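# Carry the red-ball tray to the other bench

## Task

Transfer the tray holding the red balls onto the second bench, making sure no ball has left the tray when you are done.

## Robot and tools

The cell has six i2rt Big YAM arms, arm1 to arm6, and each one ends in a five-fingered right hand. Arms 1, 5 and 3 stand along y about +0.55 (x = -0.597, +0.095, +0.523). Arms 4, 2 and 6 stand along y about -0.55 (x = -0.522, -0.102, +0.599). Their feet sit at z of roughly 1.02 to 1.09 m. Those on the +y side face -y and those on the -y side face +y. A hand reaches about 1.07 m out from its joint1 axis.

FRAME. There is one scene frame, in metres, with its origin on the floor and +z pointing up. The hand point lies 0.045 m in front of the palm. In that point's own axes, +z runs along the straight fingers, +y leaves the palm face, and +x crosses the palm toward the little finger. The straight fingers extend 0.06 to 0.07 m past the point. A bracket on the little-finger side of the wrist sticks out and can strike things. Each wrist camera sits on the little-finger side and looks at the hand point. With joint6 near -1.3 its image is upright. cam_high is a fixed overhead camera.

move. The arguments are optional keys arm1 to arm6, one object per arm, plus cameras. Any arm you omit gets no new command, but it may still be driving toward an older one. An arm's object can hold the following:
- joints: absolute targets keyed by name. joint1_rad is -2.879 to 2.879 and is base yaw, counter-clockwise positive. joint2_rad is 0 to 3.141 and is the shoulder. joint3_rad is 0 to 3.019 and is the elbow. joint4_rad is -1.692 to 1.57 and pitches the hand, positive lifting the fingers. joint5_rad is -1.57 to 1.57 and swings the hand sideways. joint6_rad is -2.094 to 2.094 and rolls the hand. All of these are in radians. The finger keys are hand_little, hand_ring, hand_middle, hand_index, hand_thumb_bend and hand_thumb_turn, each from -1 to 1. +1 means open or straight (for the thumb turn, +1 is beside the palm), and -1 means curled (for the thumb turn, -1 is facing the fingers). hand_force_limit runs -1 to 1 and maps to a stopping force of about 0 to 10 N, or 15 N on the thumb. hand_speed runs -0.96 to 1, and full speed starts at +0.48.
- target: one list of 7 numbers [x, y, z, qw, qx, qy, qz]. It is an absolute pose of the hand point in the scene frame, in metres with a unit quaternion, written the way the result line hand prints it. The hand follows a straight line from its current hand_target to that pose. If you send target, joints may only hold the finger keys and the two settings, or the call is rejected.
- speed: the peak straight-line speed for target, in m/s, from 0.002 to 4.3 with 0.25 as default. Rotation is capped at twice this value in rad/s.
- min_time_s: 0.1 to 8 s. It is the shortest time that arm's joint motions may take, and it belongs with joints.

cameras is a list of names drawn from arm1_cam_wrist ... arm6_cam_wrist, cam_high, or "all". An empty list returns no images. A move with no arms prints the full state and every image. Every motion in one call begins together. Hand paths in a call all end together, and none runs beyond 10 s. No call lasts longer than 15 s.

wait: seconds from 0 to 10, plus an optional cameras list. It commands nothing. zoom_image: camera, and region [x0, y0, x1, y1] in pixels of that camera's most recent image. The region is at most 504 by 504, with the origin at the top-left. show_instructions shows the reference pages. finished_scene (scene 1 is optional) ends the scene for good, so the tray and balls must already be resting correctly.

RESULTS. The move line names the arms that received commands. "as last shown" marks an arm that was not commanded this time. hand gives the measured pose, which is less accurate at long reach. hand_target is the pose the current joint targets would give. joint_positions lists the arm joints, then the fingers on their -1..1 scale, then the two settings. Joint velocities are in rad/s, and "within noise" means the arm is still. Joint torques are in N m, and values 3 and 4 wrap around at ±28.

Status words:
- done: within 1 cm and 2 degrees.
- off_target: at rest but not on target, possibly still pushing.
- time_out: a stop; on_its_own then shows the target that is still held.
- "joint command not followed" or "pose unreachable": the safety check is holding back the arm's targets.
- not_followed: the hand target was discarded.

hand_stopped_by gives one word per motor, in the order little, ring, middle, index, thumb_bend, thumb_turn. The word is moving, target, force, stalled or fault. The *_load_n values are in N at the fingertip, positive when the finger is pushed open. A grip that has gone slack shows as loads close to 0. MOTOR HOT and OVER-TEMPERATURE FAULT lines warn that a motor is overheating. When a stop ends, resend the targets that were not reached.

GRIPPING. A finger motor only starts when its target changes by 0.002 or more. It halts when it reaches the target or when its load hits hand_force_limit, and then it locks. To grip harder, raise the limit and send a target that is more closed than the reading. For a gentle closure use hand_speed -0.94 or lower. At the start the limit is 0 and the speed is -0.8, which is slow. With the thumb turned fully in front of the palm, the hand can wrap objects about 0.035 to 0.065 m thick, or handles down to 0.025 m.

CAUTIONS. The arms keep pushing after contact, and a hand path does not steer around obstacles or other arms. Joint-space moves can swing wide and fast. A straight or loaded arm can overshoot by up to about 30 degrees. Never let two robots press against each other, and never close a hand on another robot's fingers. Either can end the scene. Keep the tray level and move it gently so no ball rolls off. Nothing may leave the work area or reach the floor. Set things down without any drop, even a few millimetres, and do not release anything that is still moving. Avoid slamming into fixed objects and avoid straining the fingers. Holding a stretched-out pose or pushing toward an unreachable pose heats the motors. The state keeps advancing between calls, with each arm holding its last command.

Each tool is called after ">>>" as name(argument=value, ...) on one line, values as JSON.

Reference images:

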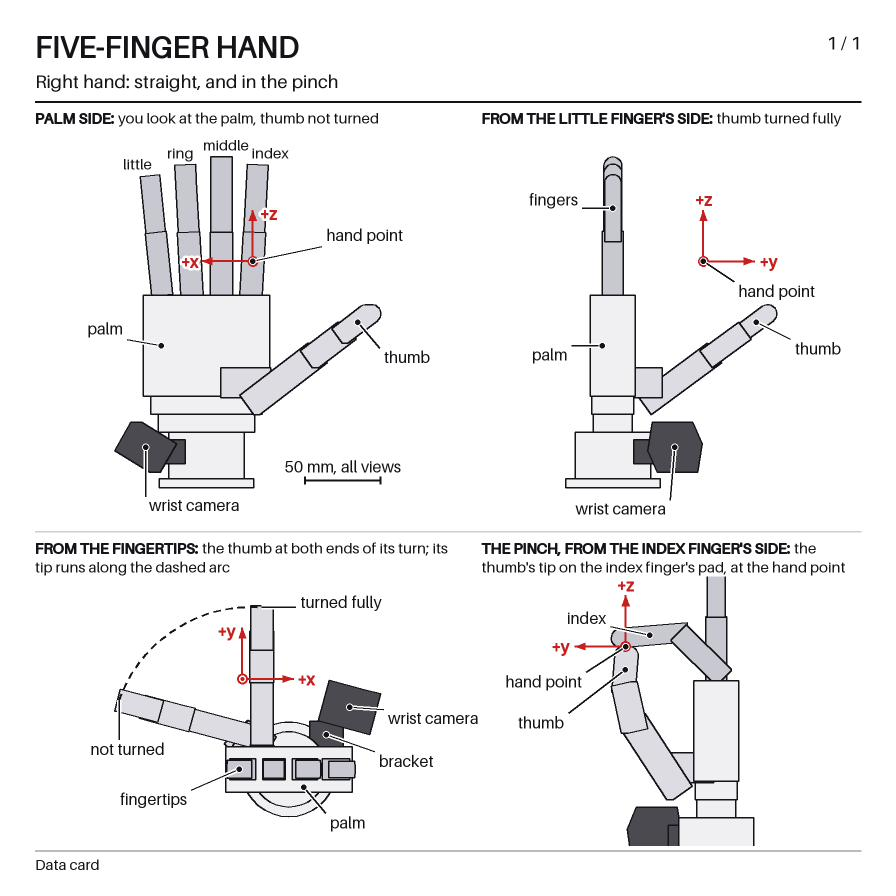

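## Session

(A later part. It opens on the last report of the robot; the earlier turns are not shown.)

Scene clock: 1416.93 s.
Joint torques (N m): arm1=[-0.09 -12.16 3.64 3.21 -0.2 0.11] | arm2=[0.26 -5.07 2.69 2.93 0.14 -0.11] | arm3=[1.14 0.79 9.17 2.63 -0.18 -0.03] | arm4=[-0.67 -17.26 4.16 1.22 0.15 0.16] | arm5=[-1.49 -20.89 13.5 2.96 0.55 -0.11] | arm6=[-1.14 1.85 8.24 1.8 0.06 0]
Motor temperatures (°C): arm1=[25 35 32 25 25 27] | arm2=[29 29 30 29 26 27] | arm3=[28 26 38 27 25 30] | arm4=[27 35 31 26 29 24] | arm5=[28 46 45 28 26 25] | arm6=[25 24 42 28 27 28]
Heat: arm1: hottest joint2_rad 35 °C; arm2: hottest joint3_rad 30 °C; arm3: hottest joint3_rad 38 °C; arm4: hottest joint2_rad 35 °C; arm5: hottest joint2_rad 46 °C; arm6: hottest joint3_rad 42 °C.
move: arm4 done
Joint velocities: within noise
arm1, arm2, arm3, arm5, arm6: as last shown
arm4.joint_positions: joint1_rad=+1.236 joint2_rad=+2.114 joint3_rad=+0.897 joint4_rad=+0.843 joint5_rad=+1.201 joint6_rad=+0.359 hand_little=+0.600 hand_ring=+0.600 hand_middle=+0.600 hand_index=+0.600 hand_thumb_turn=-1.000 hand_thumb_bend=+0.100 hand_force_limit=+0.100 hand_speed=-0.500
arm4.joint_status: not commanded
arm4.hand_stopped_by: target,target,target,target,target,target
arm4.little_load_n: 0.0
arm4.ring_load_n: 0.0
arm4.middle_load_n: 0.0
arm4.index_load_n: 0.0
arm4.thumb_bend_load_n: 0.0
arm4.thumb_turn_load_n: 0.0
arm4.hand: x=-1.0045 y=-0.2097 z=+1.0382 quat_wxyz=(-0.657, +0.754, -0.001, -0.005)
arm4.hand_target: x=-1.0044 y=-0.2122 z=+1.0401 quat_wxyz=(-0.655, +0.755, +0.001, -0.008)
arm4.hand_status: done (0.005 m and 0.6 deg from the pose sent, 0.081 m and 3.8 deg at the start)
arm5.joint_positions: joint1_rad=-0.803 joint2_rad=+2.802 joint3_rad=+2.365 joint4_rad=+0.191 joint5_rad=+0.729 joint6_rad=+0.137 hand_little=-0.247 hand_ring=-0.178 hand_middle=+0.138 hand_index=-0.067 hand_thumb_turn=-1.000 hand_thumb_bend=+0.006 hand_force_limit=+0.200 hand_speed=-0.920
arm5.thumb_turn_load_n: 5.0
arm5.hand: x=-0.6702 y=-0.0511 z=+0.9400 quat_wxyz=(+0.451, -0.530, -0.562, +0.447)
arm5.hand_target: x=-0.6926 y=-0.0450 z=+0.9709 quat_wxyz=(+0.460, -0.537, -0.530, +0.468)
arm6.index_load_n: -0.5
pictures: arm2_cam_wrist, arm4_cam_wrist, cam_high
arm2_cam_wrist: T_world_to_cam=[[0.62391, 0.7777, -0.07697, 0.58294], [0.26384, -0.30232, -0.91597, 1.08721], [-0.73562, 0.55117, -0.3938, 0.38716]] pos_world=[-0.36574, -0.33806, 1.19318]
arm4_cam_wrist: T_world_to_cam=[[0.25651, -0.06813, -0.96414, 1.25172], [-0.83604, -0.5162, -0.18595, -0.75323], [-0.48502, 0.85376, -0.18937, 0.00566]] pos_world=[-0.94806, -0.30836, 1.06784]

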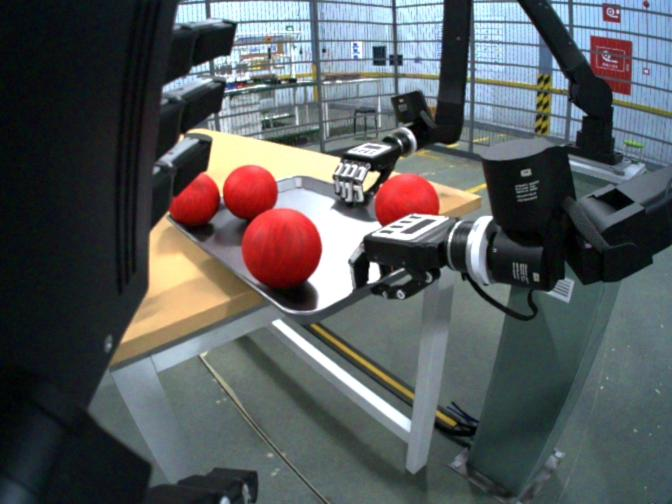

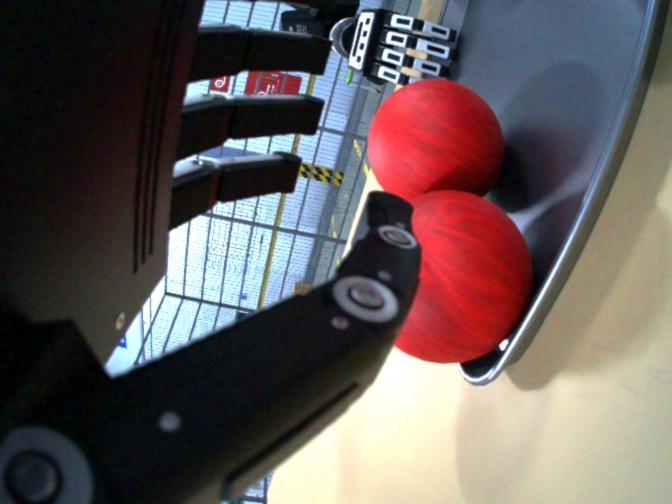

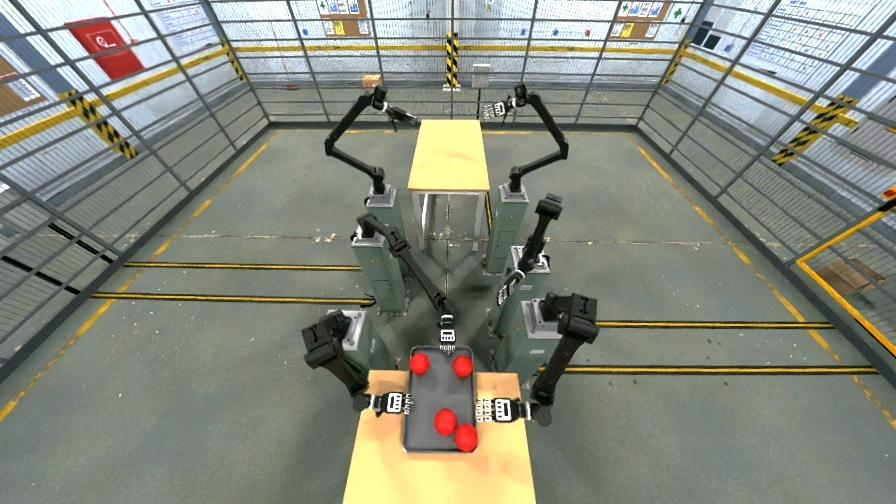

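>>> move(arm4={"target":[-0.985,-0.195,0.965,0.6561,-0.7547,0,0],"speed":0.1,"joints":{"hand_little":0.25,"hand_ring":0.25,"hand_middle":0.25,"hand_index":0.25,"hand_thumb_bend":0.0}})

>>> move(arm4={"target":[-0.985,-0.190,0.9148,0.6561,-0.7547,0,0],"speed":0.06})

>>> move(arm4={"target":[-0.983,-0.168,0.9130,0.6561,-0.7547,0,0],"speed":0.04}, cameras=["arm4_cam_wrist","arm2_cam_wrist"])

Scene clock: 1438.57 s.
Joint torques (N m): arm1=[-0.15 -12.34 3.54 3.15 -0.22 0.09] | arm2=[0.21 -5.13 2.71 2.89 0.15 -0.12] | arm3=[0.85 0.85 9.33 2.4 -0.06 -0.08] | arm4=[-1.38 -14.68 4.81 2.67 0.14 -0.01] | arm5=[-1.79 -21.01 13.5 2.95 0.55 0.01] | arm6=[-1.14 1.85 8.24 1.8 0.06 0]
Motor temperatures (°C): arm1=[25 35 32 25 25 27] | arm2=[29 29 30 29 26 27] | arm3=[28 26 38 27 25 30] | arm4=[27 36 31 26 29 24] | arm5=[28 48 46 28 26 25] | arm6=[25 24 42 28 27 28]
Heat: arm1: hottest joint2_rad 35 °C; arm2: hottest joint3_rad 30 °C; arm3: hottest joint3_rad 38 °C; arm4: hottest joint2_rad 36 °C; arm5: hottest joint2_rad 48 °C; arm6: hottest joint3_rad 42 °C.
move: arm4 done
Joint velocities: within noise
arm1, arm2, arm3, arm5, arm6: as last shown
arm1.thumb_bend_load_n: 18.5
arm4.joint_positions: joint1_rad=+1.195 joint2_rad=+2.290 joint3_rad=+0.902 joint4_rad=+1.021 joint5_rad=+1.172 joint6_rad=+0.336 hand_little=+0.250 hand_ring=+0.250 hand_middle=+0.250 hand_index=+0.250 hand_thumb_turn=-1.000 hand_thumb_bend=+0.000 hand_force_limit=+0.100 hand_speed=-0.500
arm4.joint_status: all done
arm4.hand_stopped_by: target,target,target,target,target,target
arm4.little_load_n: 0.0
arm4.ring_load_n: 0.0
arm4.middle_load_n: 0.0
arm4.index_load_n: 0.0
arm4.thumb_bend_load_n: 0.0
arm4.thumb_turn_load_n: 0.0
arm4.hand: x=-0.9793 y=-0.1980 z=+0.9703 quat_wxyz=(-0.654, +0.757, -0.001, +0.004)
arm4.hand_target: x=-0.9828 y=-0.1941 z=+0.9649 quat_wxyz=(-0.656, +0.755, -0.001, +0.002)
arm4.hand_status: done (0.008 m and 0.5 deg from the pose sent, 0.077 m and 0.6 deg at the start)
arm6.index_load_n: 0.0
pictures: none

Scene clock: 1440.03 s.
Joint torques (N m): arm1=[-0.21 -12.34 3.7 3.18 -0.23 0.12] | arm2=[0.26 -5.01 2.69 2.92 0.14 -0.12] | arm3=[1.14 0.85 9.39 2.59 -0.13 -0.09] | arm4=[-1.44 -14.56 3.99 2.58 0.06 0.01] | arm5=[-0.97 -21.13 13.63 2.95 0.57 -0.03] | arm6=[-1.14 1.79 8.24 1.78 0.06 0]
Motor temperatures (°C): arm1=[25 35 32 25 25 27] | arm2=[29 29 30 29 26 27] | arm3=[28 26 38 27 25 30] | arm4=[27 36 31 26 29 24] | arm5=[28 48 46 28 26 25] | arm6=[25 24 42 28 27 28]
Heat: arm1: hottest joint2_rad 35 °C; arm2: hottest joint3_rad 30 °C; arm3: hottest joint3_rad 38 °C; arm4: hottest joint2_rad 36 °C; arm5: hottest joint2_rad 48 °C; arm6: hottest joint3_rad 42 °C.
move: arm4 off_target
Joint velocities: within noise
arm1, arm2, arm3, arm5, arm6: as last shown
arm1.middle_load_n: -0.5
arm1.index_load_n: 7.0
arm1.thumb_bend_load_n: 18.0
arm2.thumb_turn_load_n: -0.5
arm3.middle_load_n: -0.5
arm4.joint_positions: joint1_rad=+1.187 joint2_rad=+2.425 joint3_rad=+0.975 joint4_rad=+1.111 joint5_rad=+1.163 joint6_rad=+0.314 hand_little=+0.250 hand_ring=+0.250 hand_middle=+0.250 hand_index=+0.250 hand_thumb_turn=-1.000 hand_thumb_bend=+0.000 hand_force_limit=+0.100 hand_speed=-0.500
arm4.joint_status: not commanded
arm4.hand_stopped_by: target,target,target,target,target,target
arm4.little_load_n: -0.5
arm4.ring_load_n: 1.0
arm4.middle_load_n: 0.0
arm4.index_load_n: 0.0
arm4.thumb_bend_load_n: 0.0
arm4.thumb_turn_load_n: 0.0
arm4.hand: x=-0.9859 y=-0.1916 z=+0.9278 quat_wxyz=(-0.657, +0.754, -0.001, +0.000)
arm4.hand_target: x=-0.9838 y=-0.1902 z=+0.9153 quat_wxyz=(-0.656, +0.755, +0.003, +0.003)
arm4.hand_status: off_target (0.013 m and 0.2 deg from the pose sent, 0.056 m and 0.5 deg at the start)
pictures: none

Scene clock: 1441.17 s.
Joint torques (N m): arm1=[-0.09 -12.45 3.82 3.17 -0.24 0.11] | arm2=[0.15 -5.07 2.73 2.93 0.15 -0.12] | arm3=[1.9 0.44 9.59 2.48 -0.09 -0.12] | arm4=[-1.67 -15.15 4.27 2.71 0.1 0] | arm5=[-0.44 -20.89 13.5 2.95 0.57 -0.07] | arm6=[-1.14 1.85 8.23 1.8 0.06 0]
Motor temperatures (°C): arm1=[25 35 32 25 25 27] | arm2=[29 29 30 29 26 27] | arm3=[28 26 38 27 25 30] | arm4=[27 36 31 26 29 24] | arm5=[28 48 46 28 26 25] | arm6=[25 24 42 28 27 28]
Heat: arm1: hottest joint2_rad 35 °C; arm2: hottest joint3_rad 30 °C; arm3: hottest joint3_rad 38 °C; arm4: hottest joint2_rad 36 °C; arm5: hottest joint2_rad 48 °C; arm6: hottest joint3_rad 42 °C.
move: arm4 done
Joint velocities: within noise
arm1.joint_positions: joint1_rad=-1.010 joint2_rad=+2.164 joint3_rad=+0.664 joint4_rad=+1.208 joint5_rad=-1.019 joint6_rad=-0.239 hand_little=-0.128 hand_ring=-0.090 hand_middle=+0.036 hand_index=-0.128 hand_thumb_turn=-1.000 hand_thumb_bend=+0.004 hand_force_limit=+0.100 hand_speed=-0.920
arm1.joint_status: not commanded
arm1.hand_stopped_by: force,force,force,force,force,target
arm1.little_load_n: 3.0
arm1.ring_load_n: 3.0
arm1.middle_load_n: 0.0
arm1.index_load_n: 7.5
arm1.thumb_bend_load_n: 18.0
arm1.thumb_turn_load_n: 0.0
arm1.hand: x=-0.8997 y=+0.1747 z=+0.9323 quat_wxyz=(-0.003, -0.004, -0.759, +0.651)
arm1.hand_target: x=-0.9073 y=+0.1706 z=+0.9336 quat_wxyz=(+0.002, -0.003, -0.755, +0.656)
arm1.hand_status: not commanded
arm2, arm3, arm6: as last shown
arm2.thumb_turn_load_n: 0.0
arm4.joint_positions: joint1_rad=+1.144 joint2_rad=+2.444 joint3_rad=+0.995 joint4_rad=+1.124 joint5_rad=+1.120 joint6_rad=+0.302 hand_little=+0.250 hand_ring=+0.250 hand_middle=+0.250 hand_index=+0.250 hand_thumb_turn=-1.000 hand_thumb_bend=+0.000 hand_force_limit=+0.100 hand_speed=-0.500
arm4.joint_status: not commanded
arm4.hand_stopped_by: target,target,target,target,target,target
arm4.little_load_n: 0.0
arm4.ring_load_n: -0.5
arm4.middle_load_n: 0.0
arm4.index_load_n: 0.0
arm4.thumb_bend_load_n: 0.0
arm4.thumb_turn_load_n: 0.0
arm4.hand: x=-0.9823 y=-0.1720 z=+0.9214 quat_wxyz=(-0.654, +0.756, -0.004, -0.002)
arm4.hand_target: x=-0.9826 y=-0.1690 z=+0.9127 quat_wxyz=(-0.655, +0.755, -0.003, -0.002)
arm4.hand_status: done (0.009 m and 0.6 deg from the pose sent, 0.028 m and 0.2 deg at the start)
arm5.joint_positions: joint1_rad=-0.803 joint2_rad=+2.802 joint3_rad=+2.365 joint4_rad=+0.191 joint5_rad=+0.729 joint6_rad=+0.137 hand_little=-0.247 hand_ring=-0.178 hand_middle=+0.138 hand_index=-0.067 hand_thumb_turn=-1.000 hand_thumb_bend=+0.006 hand_force_limit=+0.200 hand_speed=-0.920
arm5.joint_status: not commanded
arm5.hand_stopped_by: force,force,force,force,force,target
arm5.little_load_n: 1.5
arm5.ring_load_n: 10.0
arm5.middle_load_n: 0.5
arm5.index_load_n: 0.0
arm5.thumb_bend_load_n: 16.0
arm5.thumb_turn_load_n: 5.0
arm5.hand: x=-0.6702 y=-0.0511 z=+0.9400 quat_wxyz=(+0.451, -0.530, -0.562, +0.447)
arm5.hand_target: x=-0.6926 y=-0.0450 z=+0.9709 quat_wxyz=(+0.460, -0.537, -0.530, +0.468)
arm5.hand_status: not commanded
pictures: arm2_cam_wrist, arm4_cam_wrist
arm2_cam_wrist: T_world_to_cam=[[0.62391, 0.7777, -0.07697, 0.58294], [0.26384, -0.30232, -0.91597, 1.08721], [-0.73562, 0.55117, -0.3938, 0.38716]] pos_world=[-0.36574, -0.33806, 1.19318]
arm4_cam_wrist: T_world_to_cam=[[0.25628, -0.07713, -0.96352, 1.13365], [-0.84005, -0.51087, -0.18254, -0.74318], [-0.47816, 0.85619, -0.19572, -0.02496]] pos_world=[-0.92677, -0.27086, 0.95175]

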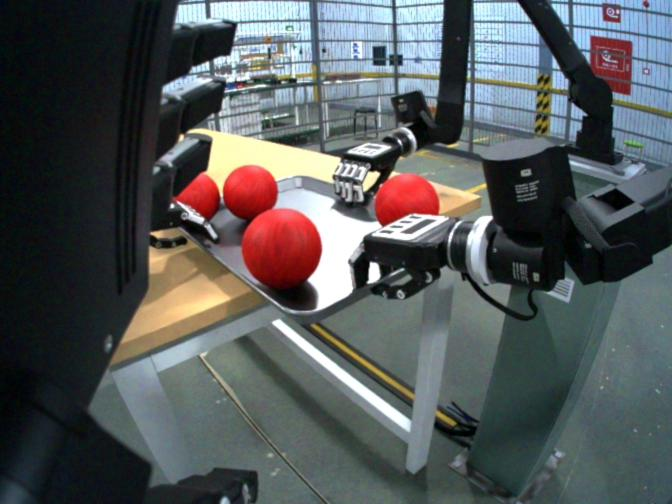

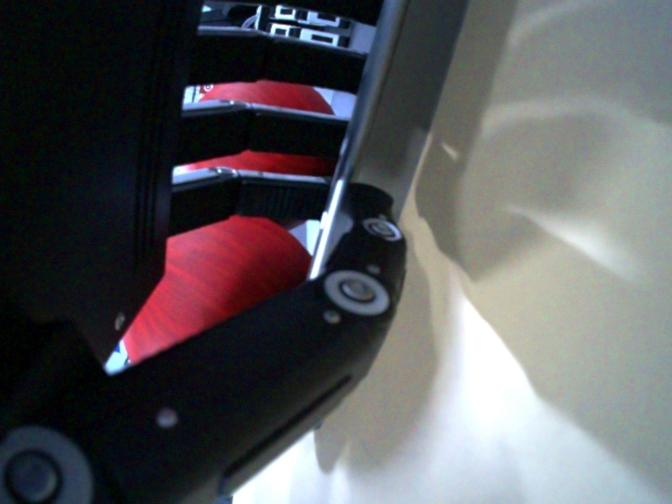

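>>> move(arm4={"joints":{"hand_little":-0.5,"hand_ring":-0.5,"hand_middle":-0.5,"hand_index":-0.5,"hand_speed":-0.92,"hand_force_limit":-0.6}}, arm2={"target":[-0.76,-0.33,1.12,0.6545,-0.7529,-0.0526,0.0458],"speed":0.2,"joints":{"hand_thumb_turn":-1,"hand_thumb_bend":0,"hand_little":0.25,"hand_ring":0.25,"hand_middle":0.25,"hand_index":0.25,"hand_speed":0}})

>>> move(arm4={"joints":{"hand_little":-0.6,"hand_ring":-0.6,"hand_middle":-0.6,"hand_index":-0.6,"hand_thumb_bend":-0.2,"hand_force_limit":0.1}}, arm6={"target":[-0.15,-0.15,1.30,0.7226,-0.1474,-0.6732,0.0539],"speed":0.3}, cameras=["arm6_cam_wrist","arm2_cam_wrist","cam_high"])

Scene clock: 1481.07 s.
Joint torques (N m): arm1=[-0.09 -12.63 3.81 3.19 -0.2 0.11] | arm2=[-0.5 -7.59 4.71 1.73 -0.11 0.01] | arm3=[0.97 0.97 9.25 2.58 -0.09 -0.06] | arm4=[-0.97 -15.27 3.96 2.66 0.19 0.03] | arm5=[-1.08 -20.31 13.65 3.15 0.55 -0.07] | arm6=[-1.14 1.85 8.24 1.8 0.06 0]
Motor temperatures (°C): arm1=[25 35 32 25 25 27] | arm2=[29 29 30 29 26 27] | arm3=[28 26 39 27 25 30] | arm4=[27 34 31 26 28 24] | arm5=[28 49 46 28 26 25] | arm6=[25 24 42 28 27 28]
Heat: arm1: hottest joint2_rad 35 °C; arm2: hottest joint3_rad 30 °C; arm3: hottest joint3_rad 39 °C; arm4: hottest joint2_rad 34 °C; arm5: hottest joint2_rad 49 °C; arm6: hottest joint3_rad 42 °C.
move: arm2 not_followed; arm4 off_target
Joint velocities: within noise
arm1, arm5: as last shown
arm1.little_load_n: 3.5
arm1.middle_load_n: -0.5
arm1.thumb_bend_load_n: 18.5
arm2.joint_positions: joint1_rad=+1.316 joint2_rad=+1.798 joint3_rad=+0.579 joint4_rad=+1.481 joint5_rad=+0.812 joint6_rad=-0.922 hand_little=+0.250 hand_ring=+0.250 hand_middle=+0.250 hand_index=+0.250 hand_thumb_turn=-1.000 hand_thumb_bend=+0.000 hand_force_limit=+0.000 hand_speed=+0.000
arm2.joint_status: all done
arm2.hand_stopped_by: target,target,target,target,target,target
arm2.little_load_n: 0.0
arm2.ring_load_n: 0.0
arm2.middle_load_n: 0.0
arm2.index_load_n: 0.0
arm2.thumb_bend_load_n: 0.0
arm2.thumb_turn_load_n: 0.5
arm2.on_its_own: joint1_rad is held at +1.316, not at its first target +1.025; joint2_rad is held at +1.798, not at its first target +1.650; joint3_rad is held at +0.579, not at its first target +0.226; joint4_rad is held at +1.479, not at its first target +1.581; joint5_rad is held at +0.804, not at its first target +0.174; joint6_rad is held at -0.921, not at its first target -1.261
arm2.hand: x=-0.5604 y=-0.2977 z=+1.1470 quat_wxyz=(-0.761, +0.516, +0.384, +0.079)
arm2.hand_target: x=-0.5604 y=-0.2977 z=+1.1470 quat_wxyz=(-0.761, +0.516, +0.384, +0.079)
arm2.hand_status: not_followed (0.204 m and 50.8 deg from the pose sent, 0.318 m and 82.8 deg at the start; pose on its path clipped on 42 of 112 steps)
arm3.joint_positions: joint1_rad=+0.060 joint2_rad=+0.645 joint3_rad=+1.351 joint4_rad=-1.208 joint5_rad=-0.095 joint6_rad=-1.018 hand_little=+1.000 hand_ring=+1.000 hand_middle=+1.000 hand_index=+1.000 hand_thumb_turn=+1.000 hand_thumb_bend=+1.000 hand_force_limit=+0.000 hand_speed=-0.800
arm3.joint_status: not commanded
arm3.hand_stopped_by: target,target,target,target,target,target
arm3.little_load_n: 0.0
arm3.ring_load_n: 0.0
arm3.middle_load_n: 0.0
arm3.index_load_n: 0.0
arm3.thumb_bend_load_n: 0.0
arm3.thumb_turn_load_n: 0.0
arm3.hand: x=+0.5279 y=+0.2895 z=+1.5665 quat_wxyz=(+0.190, +0.472, -0.717, +0.476)
arm3.hand_target: x=+0.5278 y=+0.2899 z=+1.5768 quat_wxyz=(+0.195, +0.469, -0.712, +0.484)
arm3.hand_status: not commanded
arm4.joint_positions: joint1_rad=+1.138 joint2_rad=+2.444 joint3_rad=+1.001 joint4_rad=+1.125 joint5_rad=+1.117 joint6_rad=+0.288 hand_little=-0.055 hand_ring=-0.033 hand_middle=-0.026 hand_index=-0.077 hand_thumb_turn=-1.000 hand_thumb_bend=+0.001 hand_force_limit=-0.600 hand_speed=-0.920
arm4.joint_status: hand_little off_target (ended at -0.055, target -0.500); hand_ring off_target (ended at -0.033, target -0.500); hand_middle off_target (ended at -0.026, target -0.500); hand_index off_target (ended at -0.077, target -0.500); the others done
arm4.hand_stopped_by: force,force,force,force,target,target
arm4.little_load_n: 2.0
arm4.ring_load_n: 1.5
arm4.middle_load_n: 0.0
arm4.index_load_n: 3.5
arm4.thumb_bend_load_n: 2.5
arm4.thumb_turn_load_n: 0.0
arm4.hand: x=-0.9826 y=-0.1680 z=+0.9225 quat_wxyz=(-0.655, +0.756, -0.002, +0.000)
arm4.hand_target: x=-0.9825 y=-0.1688 z=+0.9127 quat_wxyz=(-0.655, +0.755, +0.001, +0.000)
arm4.hand_status: not commanded
arm6.joint_positions: joint1_rad=-0.234 joint2_rad=+0.617 joint3_rad=+1.415 joint4_rad=-1.189 joint5_rad=+0.058 joint6_rad=-1.321 hand_little=+1.000 hand_ring=+1.000 hand_middle=+1.000 hand_index=+1.000 hand_thumb_turn=+1.000 hand_thumb_bend=+1.000 hand_force_limit=+0.000 hand_speed=-0.800
arm6.joint_status: not commanded
arm6.hand_stopped_by: target,target,target,target,target,target
arm6.little_load_n: 0.0
arm6.ring_load_n: 0.0
arm6.middle_load_n: 0.0
arm6.index_load_n: 0.0
arm6.thumb_bend_load_n: 0.0
arm6.thumb_turn_load_n: 0.0
arm6.hand: x=+0.6998 y=-0.3152 z=+1.5986 quat_wxyz=(-0.386, +0.707, +0.432, +0.406)
arm6.hand_target: x=+0.6993 y=-0.3171 z=+1.6089 quat_wxyz=(-0.393, +0.702, +0.428, +0.413)
arm6.hand_status: not commanded
pictures: none
pose unreachable (arm2 arm): on one or more control steps of this call this arm could not follow its commanded pose, so it was not sent that pose on those steps. On the call's last step it was still not sent that pose. It may still have moved: this result reports where it is.
cause: moving toward the commanded pose would bring a part of the arm too close to another arm (the arm4 arm, at the place that arm is still heading or pushing toward).

Scene clock: 1485.17 s.
Joint torques (N m): arm1=[-0.38 -12.75 3.66 3.18 -0.22 0.12] | arm2=[-0.38 -7.53 4.7 1.7 -0.12 0.01] | arm3=[1.9 0.09 9.21 2.54 -0.09 0.01] | arm4=[-0.67 -15.27 3.86 2.62 0.34 0.11] | arm5=[-1.85 -22.01 13.55 3.12 0.62 -0.02] | arm6=[-2.55 -18.26 11.21 2.39 -0.27 -0.12]
Motor temperatures (°C): arm1=[25 35 32 25 25 27] | arm2=[29 29 30 29 26 27] | arm3=[28 26 39 27 25 29] | arm4=[27 34 31 26 28 24] | arm5=[28 49 47 28 26 25] | arm6=[25 24 43 28 27 28]
Heat: arm1: hottest joint2_rad 35 °C; arm2: hottest joint3_rad 30 °C; arm3: hottest joint3_rad 39 °C; arm4: hottest joint2_rad 34 °C; arm5: hottest joint2_rad 49 °C; arm6: hottest joint3_rad 43 °C.
move: arm4 off_target; arm6 off_target
Joint velocities: within noise
arm1, arm2, arm3, arm5: as last shown
arm1.middle_load_n: 0.0
arm1.thumb_bend_load_n: 18.0
arm2.little_load_n: 0.5
arm2.on_its_own: joint1_rad is held at +1.316, not at its first target +1.025; joint2_rad is held at +1.798, not at its first target +1.650; joint3_rad is held at +0.579, not at its first target +0.226; joint4_rad is held at +1.479, not at its first target +1.581; joint5_rad is held at +0.804, not at its first target +0.174; joint6_rad is held at -0.921, not at its first target -1.261
arm3.index_load_n: -0.5
arm4.joint_positions: joint1_rad=+1.135 joint2_rad=+2.444 joint3_rad=+1.003 joint4_rad=+1.127 joint5_rad=+1.113 joint6_rad=+0.279 hand_little=-0.090 hand_ring=-0.060 hand_middle=-0.053 hand_index=-0.090 hand_thumb_turn=-1.000 hand_thumb_bend=-0.007 hand_force_limit=+0.100 hand_speed=-0.920
arm4.joint_status: hand_little off_target (ended at -0.090, target -0.600); hand_ring off_target (ended at -0.060, target -0.600); hand_middle off_target (ended at -0.053, target -0.600); hand_index off_target (ended at -0.090, target -0.600); hand_thumb_bend off_target (ended at -0.007, target -0.200); the others done
arm4.hand_stopped_by: force,force,force,force,force,target
arm4.little_load_n: 5.5
arm4.ring_load_n: 4.5
arm4.middle_load_n: 4.5
arm4.index_load_n: 2.5
arm4.thumb_bend_load_n: 9.5
arm4.thumb_turn_load_n: 0.0
arm4.hand: x=-0.9823 y=-0.1664 z=+0.9227 quat_wxyz=(-0.655, +0.756, +0.000, +0.002)
arm4.hand_target: x=-0.9823 y=-0.1683 z=+0.9128 quat_wxyz=(-0.655, +0.755, +0.000, +0.001)
arm4.hand_status: not commanded
arm5.little_load_n: 2.0
arm5.ring_load_n: 10.5
arm6.joint_positions: joint1_rad=+1.032 joint2_rad=+1.946 joint3_rad=+1.434 joint4_rad=+0.506 joint5_rad=-0.373 joint6_rad=-1.242 hand_little=+1.000 hand_ring=+1.000 hand_middle=+1.000 hand_index=+1.000 hand_thumb_turn=+1.000 hand_thumb_bend=+1.000 hand_force_limit=+0.000 hand_speed=-0.800
arm6.joint_status: not commanded
arm6.hand_stopped_by: target,target,target,target,target,target
arm6.little_load_n: 0.0
arm6.ring_load_n: 0.0
arm6.middle_load_n: 0.0
arm6.index_load_n: 0.0
arm6.thumb_bend_load_n: -0.5
arm6.thumb_turn_load_n: 0.0
arm6.hand: x=-0.1443 y=-0.1695 z=+1.2712 quat_wxyz=(-0.697, +0.160, +0.696, -0.069)
arm6.hand_target: x=-0.1496 y=-0.1534 z=+1.2920 quat_wxyz=(-0.713, +0.149, +0.682, -0.056)
arm6.hand_status: off_target (0.035 m and 4.5 deg from the pose sent, 0.916 m and 98.7 deg at the start)
pictures: arm2_cam_wrist, arm6_cam_wrist, cam_high
arm2_cam_wrist: T_world_to_cam=[[0.67975, 0.50621, -0.53074, 1.14188], [-0.21144, -0.55766, -0.80269, 0.64061], [-0.7023, 0.65785, -0.27204, 0.22844]] pos_world=[-0.48031, -0.37107, 1.1824]
arm6_cam_wrist: T_world_to_cam=[[0.1163, 0.99313, -0.01321, 0.19804], [0.54619, -0.07506, -0.83429, 1.12419], [-0.82955, 0.08981, -0.55117, 0.7106]] pos_world=[-0.04758, -0.17613, 1.33218]

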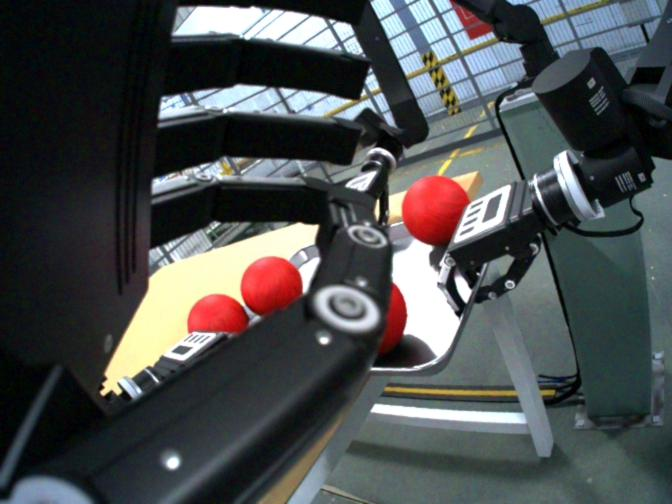

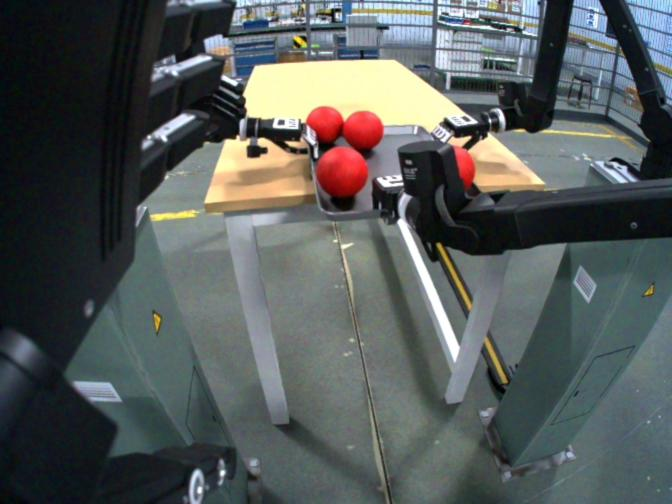

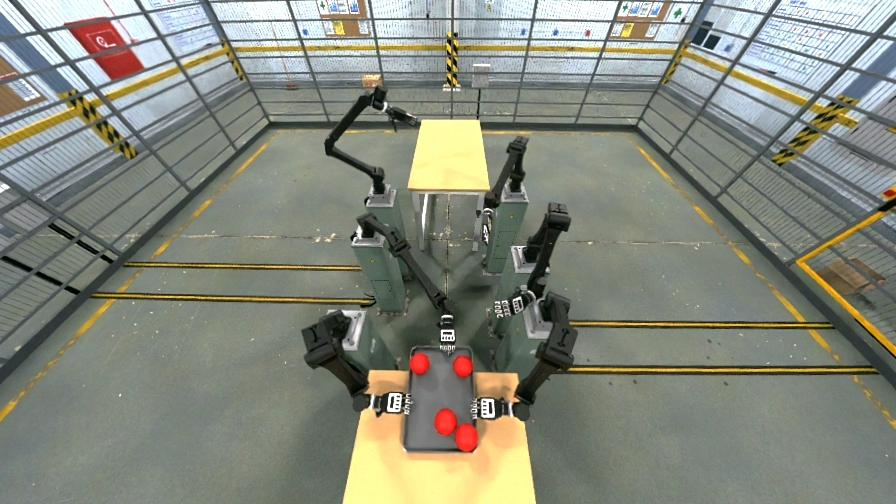

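>>> move(arm5={"joints":{"hand_little":0.6,"hand_ring":0.6,"hand_middle":0.6,"hand_index":0.6,"hand_thumb_bend":0.1,"hand_speed":-0.5}})

>>> move(arm5={"target":[-0.660,-0.045,0.970,0.4593,-0.5376,-0.5293,0.4685],"speed":0.06})

>>> move(arm5={"target":[-0.645,-0.02,1.035,0.4593,-0.5376,-0.5293,0.4685],"speed":0.1})

>>> move(arm5={"target":[-0.650,0.05,1.02,0.4305,-0.4950,-0.5694,0.4952],"speed":0.12,"joints":{"hand_little":0.25,"hand_ring":0.25,"hand_middle":0.25,"hand_index":0.25,"hand_thumb_bend":0.0}}, cameras=["arm5_cam_wrist","arm6_cam_wrist","cam_high"])

Scene clock: 1522.53 s.
Joint torques (N m): arm1=[-0.32 -12.75 3.75 3.14 -0.21 0.08] | arm2=[-0.5 -7.65 4.7 1.72 -0.12 0.01] | arm3=[0.97 1.32 9.26 2.65 -0.1 -0.05] | arm4=[-0.73 -15.27 3.88 2.65 0.38 0.11] | arm5=[-0.62 -21.48 13.68 3.08 0.23 -0.14] | arm6=[-2.55 -18.32 11.21 2.39 -0.27 -0.12]
Motor temperatures (°C): arm1=[25 35 32 25 25 27] | arm2=[29 30 31 29 26 27] | arm3=[28 26 39 27 25 29] | arm4=[27 34 31 26 28 24] | arm5=[28 49 47 28 26 25] | arm6=[25 29 50 28 27 28]
Heat: arm1: hottest joint2_rad 35 °C; arm2: hottest joint3_rad 31 °C; arm3: hottest joint3_rad 39 °C; arm4: hottest joint2_rad 34 °C; arm5: hottest joint2_rad 49 °C; arm6: hottest joint3_rad 50 °C.
move: arm5 done
Joint velocities: arm1=[within noise] | arm2=[within noise] | arm3=[within noise] | arm4=[-0.015 0.005 0.002 -0.017 0.154 0.007] | arm5=[within noise] | arm6=[within noise]
arm1, arm2, arm3, arm4, arm6: as last shown
arm1.joint_positions: joint1_rad=-1.009 joint2_rad=+2.164 joint3_rad=+0.665 joint4_rad=+1.208 joint5_rad=-1.017 joint6_rad=-0.239 hand_little=-0.128 hand_ring=-0.090 hand_middle=+0.036 hand_index=-0.128 hand_thumb_turn=-1.000 hand_thumb_bend=+0.004 hand_force_limit=+0.100 hand_speed=-0.920
arm1.little_load_n: 2.5
arm1.ring_load_n: 2.5
arm1.middle_load_n: -0.5
arm1.index_load_n: 8.0
arm1.hand: x=-0.9001 y=+0.1739 z=+0.9324 quat_wxyz=(-0.002, -0.003, -0.759, +0.651)
arm1.hand_target: x=-0.9075 y=+0.1698 z=+0.9338 quat_wxyz=(+0.002, -0.002, -0.754, +0.656)
arm2.little_load_n: 0.0
arm2.thumb_turn_load_n: 0.0
arm2.on_its_own: joint1_rad is held at +1.316, not at its first target +1.025; joint2_rad is held at +1.798, not at its first target +1.650; joint3_rad is held at +0.579, not at its first target +0.226; joint4_rad is held at +1.479, not at its first target +1.581; joint5_rad is held at +0.804, not at its first target +0.174; joint6_rad is held at -0.921, not at its first target -1.261
arm3.index_load_n: 0.0
arm4.joint_positions: joint1_rad=+1.136 joint2_rad=+2.444 joint3_rad=+1.003 joint4_rad=+1.127 joint5_rad=+1.112 joint6_rad=+0.279 hand_little=-0.090 hand_ring=-0.060 hand_middle=-0.053 hand_index=-0.090 hand_thumb_turn=-1.000 hand_thumb_bend=-0.007 hand_force_limit=+0.100 hand_speed=-0.920
arm4.little_load_n: 4.0
arm4.ring_load_n: 3.5
arm4.middle_load_n: 4.0
arm4.index_load_n: 3.5
arm4.thumb_bend_load_n: 9.0
arm4.hand: x=-0.9831 y=-0.1672 z=+0.9226 quat_wxyz=(-0.655, +0.756, +0.001, +0.001)
arm4.hand_target: x=-0.9831 y=-0.1690 z=+0.9128 quat_wxyz=(-0.655, +0.755, +0.001, +0.000)
arm5.joint_positions: joint1_rad=-0.807 joint2_rad=+2.802 joint3_rad=+2.365 joint4_rad=+0.191 joint5_rad=+0.740 joint6_rad=+0.146 hand_little=+0.600 hand_ring=+0.600 hand_middle=+0.600 hand_index=+0.600 hand_thumb_turn=-1.000 hand_thumb_bend=+0.100 hand_force_limit=+0.200 hand_speed=-0.500
arm5.joint_status: all done
arm5.hand_stopped_by: target,target,target,target,target,target
arm5.little_load_n: 0.0
arm5.ring_load_n: 0.0
arm5.middle_load_n: 0.0
arm5.index_load_n: 0.0
arm5.thumb_bend_load_n: 1.5
arm5.thumb_turn_load_n: 0.5
arm5.hand: x=-0.6735 y=-0.0461 z=+0.9405 quat_wxyz=(+0.453, -0.535, -0.556, +0.446)
arm5.hand_target: x=-0.6928 y=-0.0455 z=+0.9721 quat_wxyz=(+0.458, -0.540, -0.527, +0.470)
arm5.hand_status: not commanded
arm6.thumb_bend_load_n: 0.0
pictures: none

Scene clock: 1523.93 s.
Joint torques (N m): arm1=[-0.26 -12.28 3.66 3.21 -0.2 0.13] | arm2=[-0.44 -7.53 4.71 1.7 -0.11 0.01] | arm3=[1.61 0.56 9.25 2.36 -0.11 -0.04] | arm4=[-0.62 -15.33 3.86 2.62 0.38 0.11] | arm5=[1.38 -23.82 9.14 2.89 0.17 -0.11] | arm6=[-2.61 -18.32 11.21 2.39 -0.27 -0.12]
Motor temperatures (°C): arm1=[25 35 32 25 25 27] | arm2=[29 30 31 29 26 27] | arm3=[28 26 39 27 25 29] | arm4=[27 34 31 26 28 24] | arm5=[28 49 47 28 26 25] | arm6=[25 29 50 28 27 28]
Heat: arm1: hottest joint2_rad 35 °C; arm2: hottest joint3_rad 31 °C; arm3: hottest joint3_rad 39 °C; arm4: hottest joint2_rad 34 °C; arm5: hottest joint2_rad 49 °C; arm6: hottest joint3_rad 50 °C.
move: arm5 off_target
Joint velocities: within noise
arm1, arm2, arm3, arm4, arm6: as last shown
arm1.index_load_n: 8.5
arm2.thumb_bend_load_n: 0.5
arm2.thumb_turn_load_n: 0.5
arm2.on_its_own: joint1_rad is held at +1.316, not at its first target +1.025; joint2_rad is held at +1.798, not at its first target +1.650; joint3_rad is held at +0.579, not at its first target +0.226; joint4_rad is held at +1.479, not at its first target +1.581; joint5_rad is held at +0.804, not at its first target +0.174; joint6_rad is held at -0.921, not at its first target -1.261
arm4.index_load_n: 3.0
arm5.joint_positions: joint1_rad=-0.807 joint2_rad=+2.749 joint3_rad=+2.226 joint4_rad=+0.286 joint5_rad=+0.766 joint6_rad=+0.146 hand_little=+0.600 hand_ring=+0.600 hand_middle=+0.600 hand_index=+0.600 hand_thumb_turn=-1.000 hand_thumb_bend=+0.100 hand_force_limit=+0.200 hand_speed=-0.500
arm5.joint_status: not commanded
arm5.hand_stopped_by: target,target,target,target,target,target
arm5.little_load_n: 0.0
arm5.ring_load_n: 0.0
arm5.middle_load_n: 0.0
arm5.index_load_n: 0.0
arm5.thumb_bend_load_n: 0.0
arm5.thumb_turn_load_n: 0.0
arm5.hand: x=-0.6616 y=-0.0286 z=+0.9346 quat_wxyz=(+0.461, -0.540, -0.546, +0.444)
arm5.hand_target: x=-0.6637 y=-0.0411 z=+0.9703 quat_wxyz=(+0.460, -0.539, -0.528, +0.468)
arm5.hand_status: off_target (0.039 m and 3.5 deg from the pose sent, 0.032 m and 4.1 deg at the start)
pictures: none

Scene clock: 1525.57 s.
Joint torques (N m): arm1=[-0.26 -12.4 3.75 3.15 -0.22 0.11] | arm2=[-0.56 -7.41 4.7 1.68 -0.12 0] | arm3=[1.2 0.79 9.44 2.51 -0.08 -0.07] | arm4=[-0.67 -15.27 3.85 2.62 0.38 0.11] | arm5=[1.26 -21.66 9.03 3.12 -0.01 -0.04] | arm6=[-2.61 -18.32 11.21 2.39 -0.27 -0.12]
Motor temperatures (°C): arm1=[25 35 32 25 25 27] | arm2=[29 30 31 29 26 27] | arm3=[28 26 39 27 25 29] | arm4=[27 34 31 26 28 24] | arm5=[28 49 47 28 26 25] | arm6=[25 29 50 28 27 28]
Heat: arm1: hottest joint2_rad 35 °C; arm2: hottest joint3_rad 31 °C; arm3: hottest joint3_rad 39 °C; arm4: hottest joint2_rad 34 °C; arm5: hottest joint2_rad 49 °C; arm6: hottest joint3_rad 50 °C.
move: arm5 off_target
Joint velocities: within noise
arm1, arm2, arm3, arm4, arm6: as last shown
arm1.middle_load_n: 0.0
arm2.thumb_bend_load_n: 0.0
arm2.thumb_turn_load_n: 0.0
arm2.on_its_own: joint1_rad is held at +1.316, not at its first target +1.025; joint2_rad is held at +1.798, not at its first target +1.650; joint3_rad is held at +0.579, not at its first target +0.226; joint4_rad is held at +1.479, not at its first target +1.581; joint5_rad is held at +0.804, not at its first target +0.174; joint6_rad is held at -0.921, not at its first target -1.261
arm3.index_load_n: -0.5
arm3.thumb_bend_load_n: -0.5
arm5.joint_positions: joint1_rad=-0.810 joint2_rad=+2.548 joint3_rad=+2.013 joint4_rad=+0.303 joint5_rad=+0.766 joint6_rad=+0.146 hand_little=+0.600 hand_ring=+0.600 hand_middle=+0.600 hand_index=+0.600 hand_thumb_turn=-1.000 hand_thumb_bend=+0.100 hand_force_limit=+0.200 hand_speed=-0.500
arm5.joint_status: not commanded
arm5.hand_stopped_by: target,target,target,target,target,target
arm5.little_load_n: 0.0
arm5.ring_load_n: 0.0
arm5.middle_load_n: 0.0
arm5.index_load_n: 0.0
arm5.thumb_bend_load_n: 0.0
arm5.thumb_turn_load_n: 0.5
arm5.hand: x=-0.6456 y=-0.0088 z=+1.0053 quat_wxyz=(+0.462, -0.541, -0.544, +0.445)
arm5.hand_target: x=-0.6472 y=-0.0181 z=+1.0343 quat_wxyz=(+0.460, -0.538, -0.529, +0.467)
arm5.hand_status: off_target (0.032 m and 3.3 deg from the pose sent, 0.102 m and 3.5 deg at the start)
pictures: none

Scene clock: 1526.97 s.
Joint torques (N m): arm1=[0.26 -12.98 3.67 3.11 -0.2 0.1] | arm2=[-0.56 -7.59 4.75 1.7 -0.11 0.01] | arm3=[1.55 0.5 9.36 2.44 -0.12 -0.06] | arm4=[-0.73 -15.27 3.86 2.62 0.38 0.11] | arm5=[0.97 -21.42 8.17 3.36 -0.14 -0.23] | arm6=[-2.61 -18.37 11.21 2.39 -0.27 -0.12]
Motor temperatures (°C): arm1=[25 35 32 25 25 27] | arm2=[29 30 31 29 26 27] | arm3=[28 26 39 27 25 29] | arm4=[27 34 31 26 28 24] | arm5=[28 49 47 28 26 25] | arm6=[25 29 50 28 27 28]
Heat: arm1: hottest joint2_rad 35 °C; arm2: hottest joint3_rad 31 °C; arm3: hottest joint3_rad 39 °C; arm4: hottest joint2_rad 34 °C; arm5: hottest joint2_rad 49 °C; arm6: hottest joint3_rad 50 °C.
move: arm5 off_target
Joint velocities: within noise
arm1, arm2, arm3, arm4, arm6: as last shown
arm1.little_load_n: 2.0
arm1.index_load_n: 8.0
arm1.thumb_turn_load_n: -0.5
arm2.on_its_own: joint1_rad is held at +1.316, not at its first target +1.025; joint2_rad is held at +1.798, not at its first target +1.650; joint3_rad is held at +0.579, not at its first target +0.226; joint4_rad is held at +1.479, not at its first target +1.581; joint5_rad is held at +0.804, not at its first target +0.174; joint6_rad is held at -0.921, not at its first target -1.261
arm3.thumb_bend_load_n: 0.0
arm4.little_load_n: 4.5
arm5.joint_positions: joint1_rad=-0.908 joint2_rad=+2.446 joint3_rad=+1.741 joint4_rad=+0.497 joint5_rad=+0.530 joint6_rad=+0.094 hand_little=+0.250 hand_ring=+0.250 hand_middle=+0.250 hand_index=+0.250 hand_thumb_turn=-1.000 hand_thumb_bend=+0.000 hand_force_limit=+0.200 hand_speed=-0.500
arm5.joint_status: all done
arm5.hand_stopped_by: target,target,target,target,target,target
arm5.little_load_n: 0.0
arm5.ring_load_n: 0.0
arm5.middle_load_n: 0.0
arm5.index_load_n: 0.0
arm5.thumb_bend_load_n: 0.5
arm5.thumb_turn_load_n: 0.0
arm5.hand: x=-0.6452 y=+0.0570 z=+0.9872 quat_wxyz=(+0.425, -0.506, -0.583, +0.474)
arm5.hand_target: x=-0.6476 y=+0.0470 z=+1.0209 quat_wxyz=(+0.429, -0.495, -0.570, +0.496)
arm5.hand_status: off_target (0.034 m and 3.2 deg from the pose sent, 0.061 m and 9.1 deg at the start)
arm5_cam_wrist: T_world_to_cam=[[0.15711, 0.30237, -0.94015, 1.00977], [0.68376, -0.7202, -0.11737, 0.59291], [-0.71259, -0.6244, -0.3199, 0.00787]] pos_world=[-0.55845, 0.12661, 1.02144]
arm6_cam_wrist: T_world_to_cam=[[0.1163, 0.99313, -0.01321, 0.19804], [0.54619, -0.07506, -0.83429, 1.12419], [-0.82955, 0.08981, -0.55117, 0.7106]] pos_world=[-0.04758, -0.17613, 1.33218]

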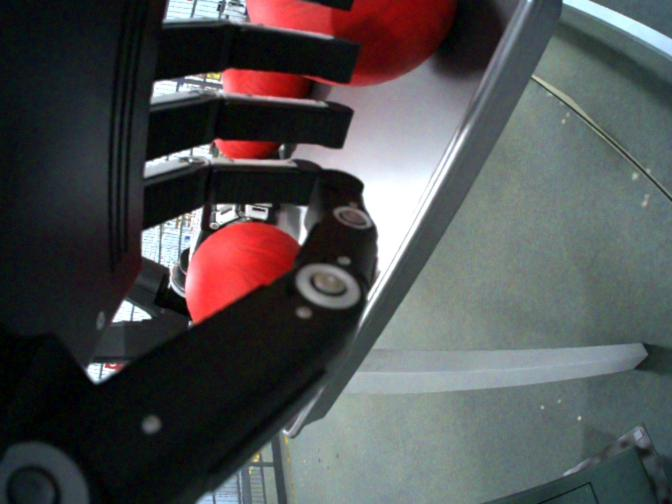

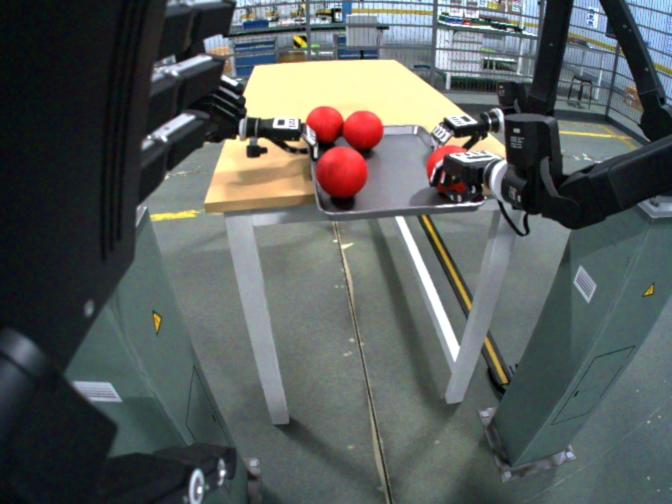

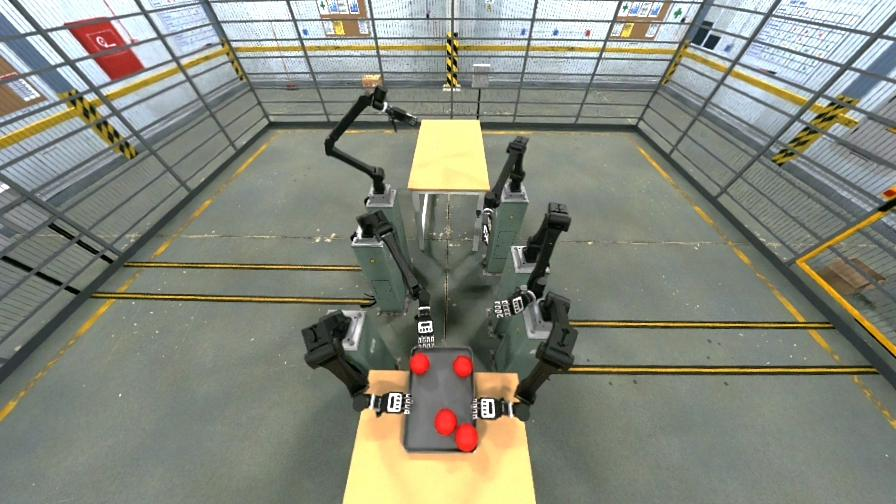

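>>> move(cameras=["cam_high","arm6_cam_wrist"])

Scene clock: 1574.47 s.
Joint torques (N m): arm1=[-0.26 -12.34 3.71 3.25 -0.19 0.08] | arm2=[-0.56 -7.59 4.64 1.7 -0.11 0.02] | arm3=[1.55 0.09 9.31 2.7 -0.13 -0.04] | arm4=[-0.79 -15.27 3.86 2.63 0.38 0.11] | arm5=[0.73 -20.89 7.97 3.32 -0.12 -0.23] | arm6=[-2.61 -18.32 11.21 2.4 -0.27 -0.12]
Motor temperatures (°C): arm1=[25 34 32 25 25 27] | arm2=[29 30 31 29 26 27] | arm3=[28 26 39 27 25 29] | arm4=[27 34 30 26 28 24] | arm5=[28 45 43 28 26 25] | arm6=[25 31 53 28 27 28]
Heat: arm1: hottest joint2_rad 34 °C; arm2: hottest joint3_rad 31 °C; arm3: hottest joint3_rad 39 °C; arm4: hottest joint2_rad 34 °C; arm5: hottest joint2_rad 45 °C; arm6: hottest joint3_rad 53 °C.
Joint velocities: within noise
arm1.joint_positions: joint1_rad=-1.009 joint2_rad=+2.164 joint3_rad=+0.665 joint4_rad=+1.208 joint5_rad=-1.017 joint6_rad=-0.239 hand_little=-0.128 hand_ring=-0.090 hand_middle=+0.036 hand_index=-0.128 hand_thumb_turn=-1.000 hand_thumb_bend=+0.004 hand_force_limit=+0.100 hand_speed=-0.920
arm1.joint_status: not commanded
arm1.hand_stopped_by: force,force,force,force,force,target
arm1.little_load_n: 2.5
arm1.ring_load_n: 2.5
arm1.middle_load_n: 0.0
arm1.index_load_n: 8.5
arm1.thumb_bend_load_n: 18.0
arm1.thumb_turn_load_n: 0.0
arm1.hand: x=-0.9001 y=+0.1739 z=+0.9324 quat_wxyz=(-0.002, -0.003, -0.759, +0.651) (m; scene frame)
arm1.hand_target: x=-0.9075 y=+0.1698 z=+0.9338 quat_wxyz=(+0.002, -0.002, -0.754, +0.656) (m; scene frame)
arm1.hand_status: not commanded
arm2.joint_positions: joint1_rad=+1.316 joint2_rad=+1.798 joint3_rad=+0.579 joint4_rad=+1.481 joint5_rad=+0.812 joint6_rad=-0.922 hand_little=+0.250 hand_ring=+0.250 hand_middle=+0.250 hand_index=+0.250 hand_thumb_turn=-1.000 hand_thumb_bend=+0.000 hand_force_limit=+0.000 hand_speed=+0.000
arm2.joint_status: not commanded
arm2.hand_stopped_by: target,target,target,target,target,target
arm2.little_load_n: 0.0
arm2.ring_load_n: 0.0
arm2.middle_load_n: 0.0
arm2.index_load_n: 0.0
arm2.thumb_bend_load_n: 0.0
arm2.thumb_turn_load_n: 0.0
arm2.on_its_own: joint1_rad is held at +1.316, not at its first target +1.025; joint2_rad is held at +1.798, not at its first target +1.650; joint3_rad is held at +0.579, not at its first target +0.226; joint4_rad is held at +1.479, not at its first target +1.581; joint5_rad is held at +0.804, not at its first target +0.174; joint6_rad is held at -0.921, not at its first target -1.261
arm2.hand: x=-0.5604 y=-0.2977 z=+1.1470 quat_wxyz=(-0.761, +0.516, +0.384, +0.079) (m; scene frame)
arm2.hand_target: x=-0.5604 y=-0.2977 z=+1.1470 quat_wxyz=(-0.761, +0.516, +0.384, +0.079) (m; scene frame)
arm2.hand_status: not commanded
arm3.joint_positions: joint1_rad=+0.060 joint2_rad=+0.645 joint3_rad=+1.351 joint4_rad=-1.208 joint5_rad=-0.095 joint6_rad=-1.018 hand_little=+1.000 hand_ring=+1.000 hand_middle=+1.000 hand_index=+1.000 hand_thumb_turn=+1.000 hand_thumb_bend=+1.000 hand_force_limit=+0.000 hand_speed=-0.800
arm3.joint_status: not commanded
arm3.hand_stopped_by: target,target,target,target,target,target
arm3.little_load_n: 0.0
arm3.ring_load_n: 0.0
arm3.middle_load_n: -0.5
arm3.index_load_n: 0.0
arm3.thumb_bend_load_n: 0.0
arm3.thumb_turn_load_n: 0.0
arm3.hand: x=+0.5279 y=+0.2895 z=+1.5665 quat_wxyz=(+0.190, +0.472, -0.717, +0.476) (m; scene frame)
arm3.hand_target: x=+0.5278 y=+0.2899 z=+1.5768 quat_wxyz=(+0.195, +0.469, -0.712, +0.484) (m; scene frame)
arm3.hand_status: not commanded
arm4.joint_positions: joint1_rad=+1.136 joint2_rad=+2.444 joint3_rad=+1.003 joint4_rad=+1.127 joint5_rad=+1.112 joint6_rad=+0.279 hand_little=-0.090 hand_ring=-0.060 hand_middle=-0.053 hand_index=-0.090 hand_thumb_turn=-1.000 hand_thumb_bend=-0.007 hand_force_limit=+0.100 hand_speed=-0.920
arm4.joint_status: not commanded
arm4.hand_stopped_by: force,force,force,force,force,target
arm4.little_load_n: 4.0
arm4.ring_load_n: 3.5
arm4.middle_load_n: 4.0
arm4.index_load_n: 3.5
arm4.thumb_bend_load_n: 9.0
arm4.thumb_turn_load_n: 0.0
arm4.hand: x=-0.9831 y=-0.1672 z=+0.9226 quat_wxyz=(-0.655, +0.756, +0.001, +0.001) (m; scene frame)
arm4.hand_target: x=-0.9831 y=-0.1690 z=+0.9128 quat_wxyz=(-0.655, +0.755, +0.001, +0.000) (m; scene frame)
arm4.hand_status: not commanded
arm5.joint_positions: joint1_rad=-0.916 joint2_rad=+2.446 joint3_rad=+1.741 joint4_rad=+0.497 joint5_rad=+0.528 joint6_rad=+0.094 hand_little=+0.250 hand_ring=+0.250 hand_middle=+0.250 hand_index=+0.250 hand_thumb_turn=-1.000 hand_thumb_bend=+0.000 hand_force_limit=+0.200 hand_speed=-0.500
arm5.joint_status: all done
arm5.hand_stopped_by: target,target,target,target,target,target
arm5.little_load_n: -0.5
arm5.ring_load_n: 0.0
arm5.middle_load_n: 0.0
arm5.index_load_n: 0.0
arm5.thumb_bend_load_n: 0.0
arm5.thumb_turn_load_n: 0.0
arm5.hand: x=-0.6489 y=+0.0624 z=+0.9872 quat_wxyz=(+0.426, -0.507, -0.581, +0.473) (m; scene frame)
arm5.hand_target: x=-0.6513 y=+0.0524 z=+1.0209 quat_wxyz=(+0.431, -0.497, -0.568, +0.495) (m; scene frame)
arm5.hand_status: off_target (0.035 m and 3.3 deg from the pose sent, 0.061 m and 9.1 deg at the start)
arm6.joint_positions: joint1_rad=+1.032 joint2_rad=+1.946 joint3_rad=+1.434 joint4_rad=+0.506 joint5_rad=-0.373 joint6_rad=-1.242 hand_little=+1.000 hand_ring=+1.000 hand_middle=+1.000 hand_index=+1.000 hand_thumb_turn=+1.000 hand_thumb_bend=+1.000 hand_force_limit=+0.000 hand_speed=-0.800
arm6.joint_status: not commanded
arm6.hand_stopped_by: target,target,target,target,target,target
arm6.little_load_n: 0.0
arm6.ring_load_n: 0.0
arm6.middle_load_n: 0.0
arm6.index_load_n: 0.0
arm6.thumb_bend_load_n: 0.0
arm6.thumb_turn_load_n: 0.0
arm6.hand: x=-0.1443 y=-0.1695 z=+1.2712 quat_wxyz=(-0.697, +0.160, +0.696, -0.069) (m; scene frame)
arm6.hand_target: x=-0.1496 y=-0.1534 z=+1.2920 quat_wxyz=(-0.713, +0.149, +0.682, -0.056) (m; scene frame)
arm6.hand_status: not commanded
pictures: arm6_cam_wrist, cam_high
camera_calibration:
arm6_cam_wrist: T_world_to_cam=[[0.1163, 0.99313, -0.01321, 0.19804], [0.54619, -0.07506, -0.83429, 1.12419], [-0.82955, 0.08981, -0.55117, 0.7106]] pos_world=[-0.04758, -0.17613, 1.33218]

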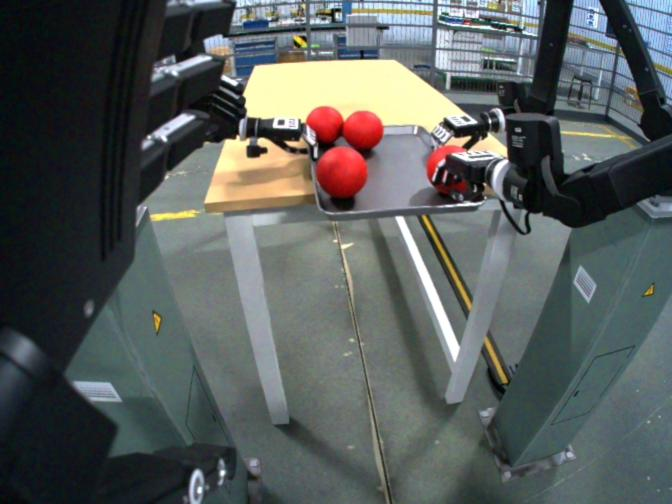

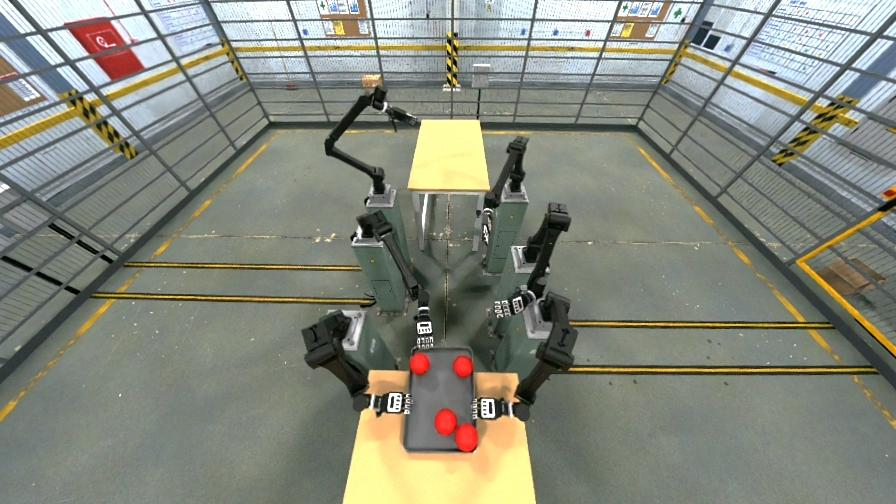

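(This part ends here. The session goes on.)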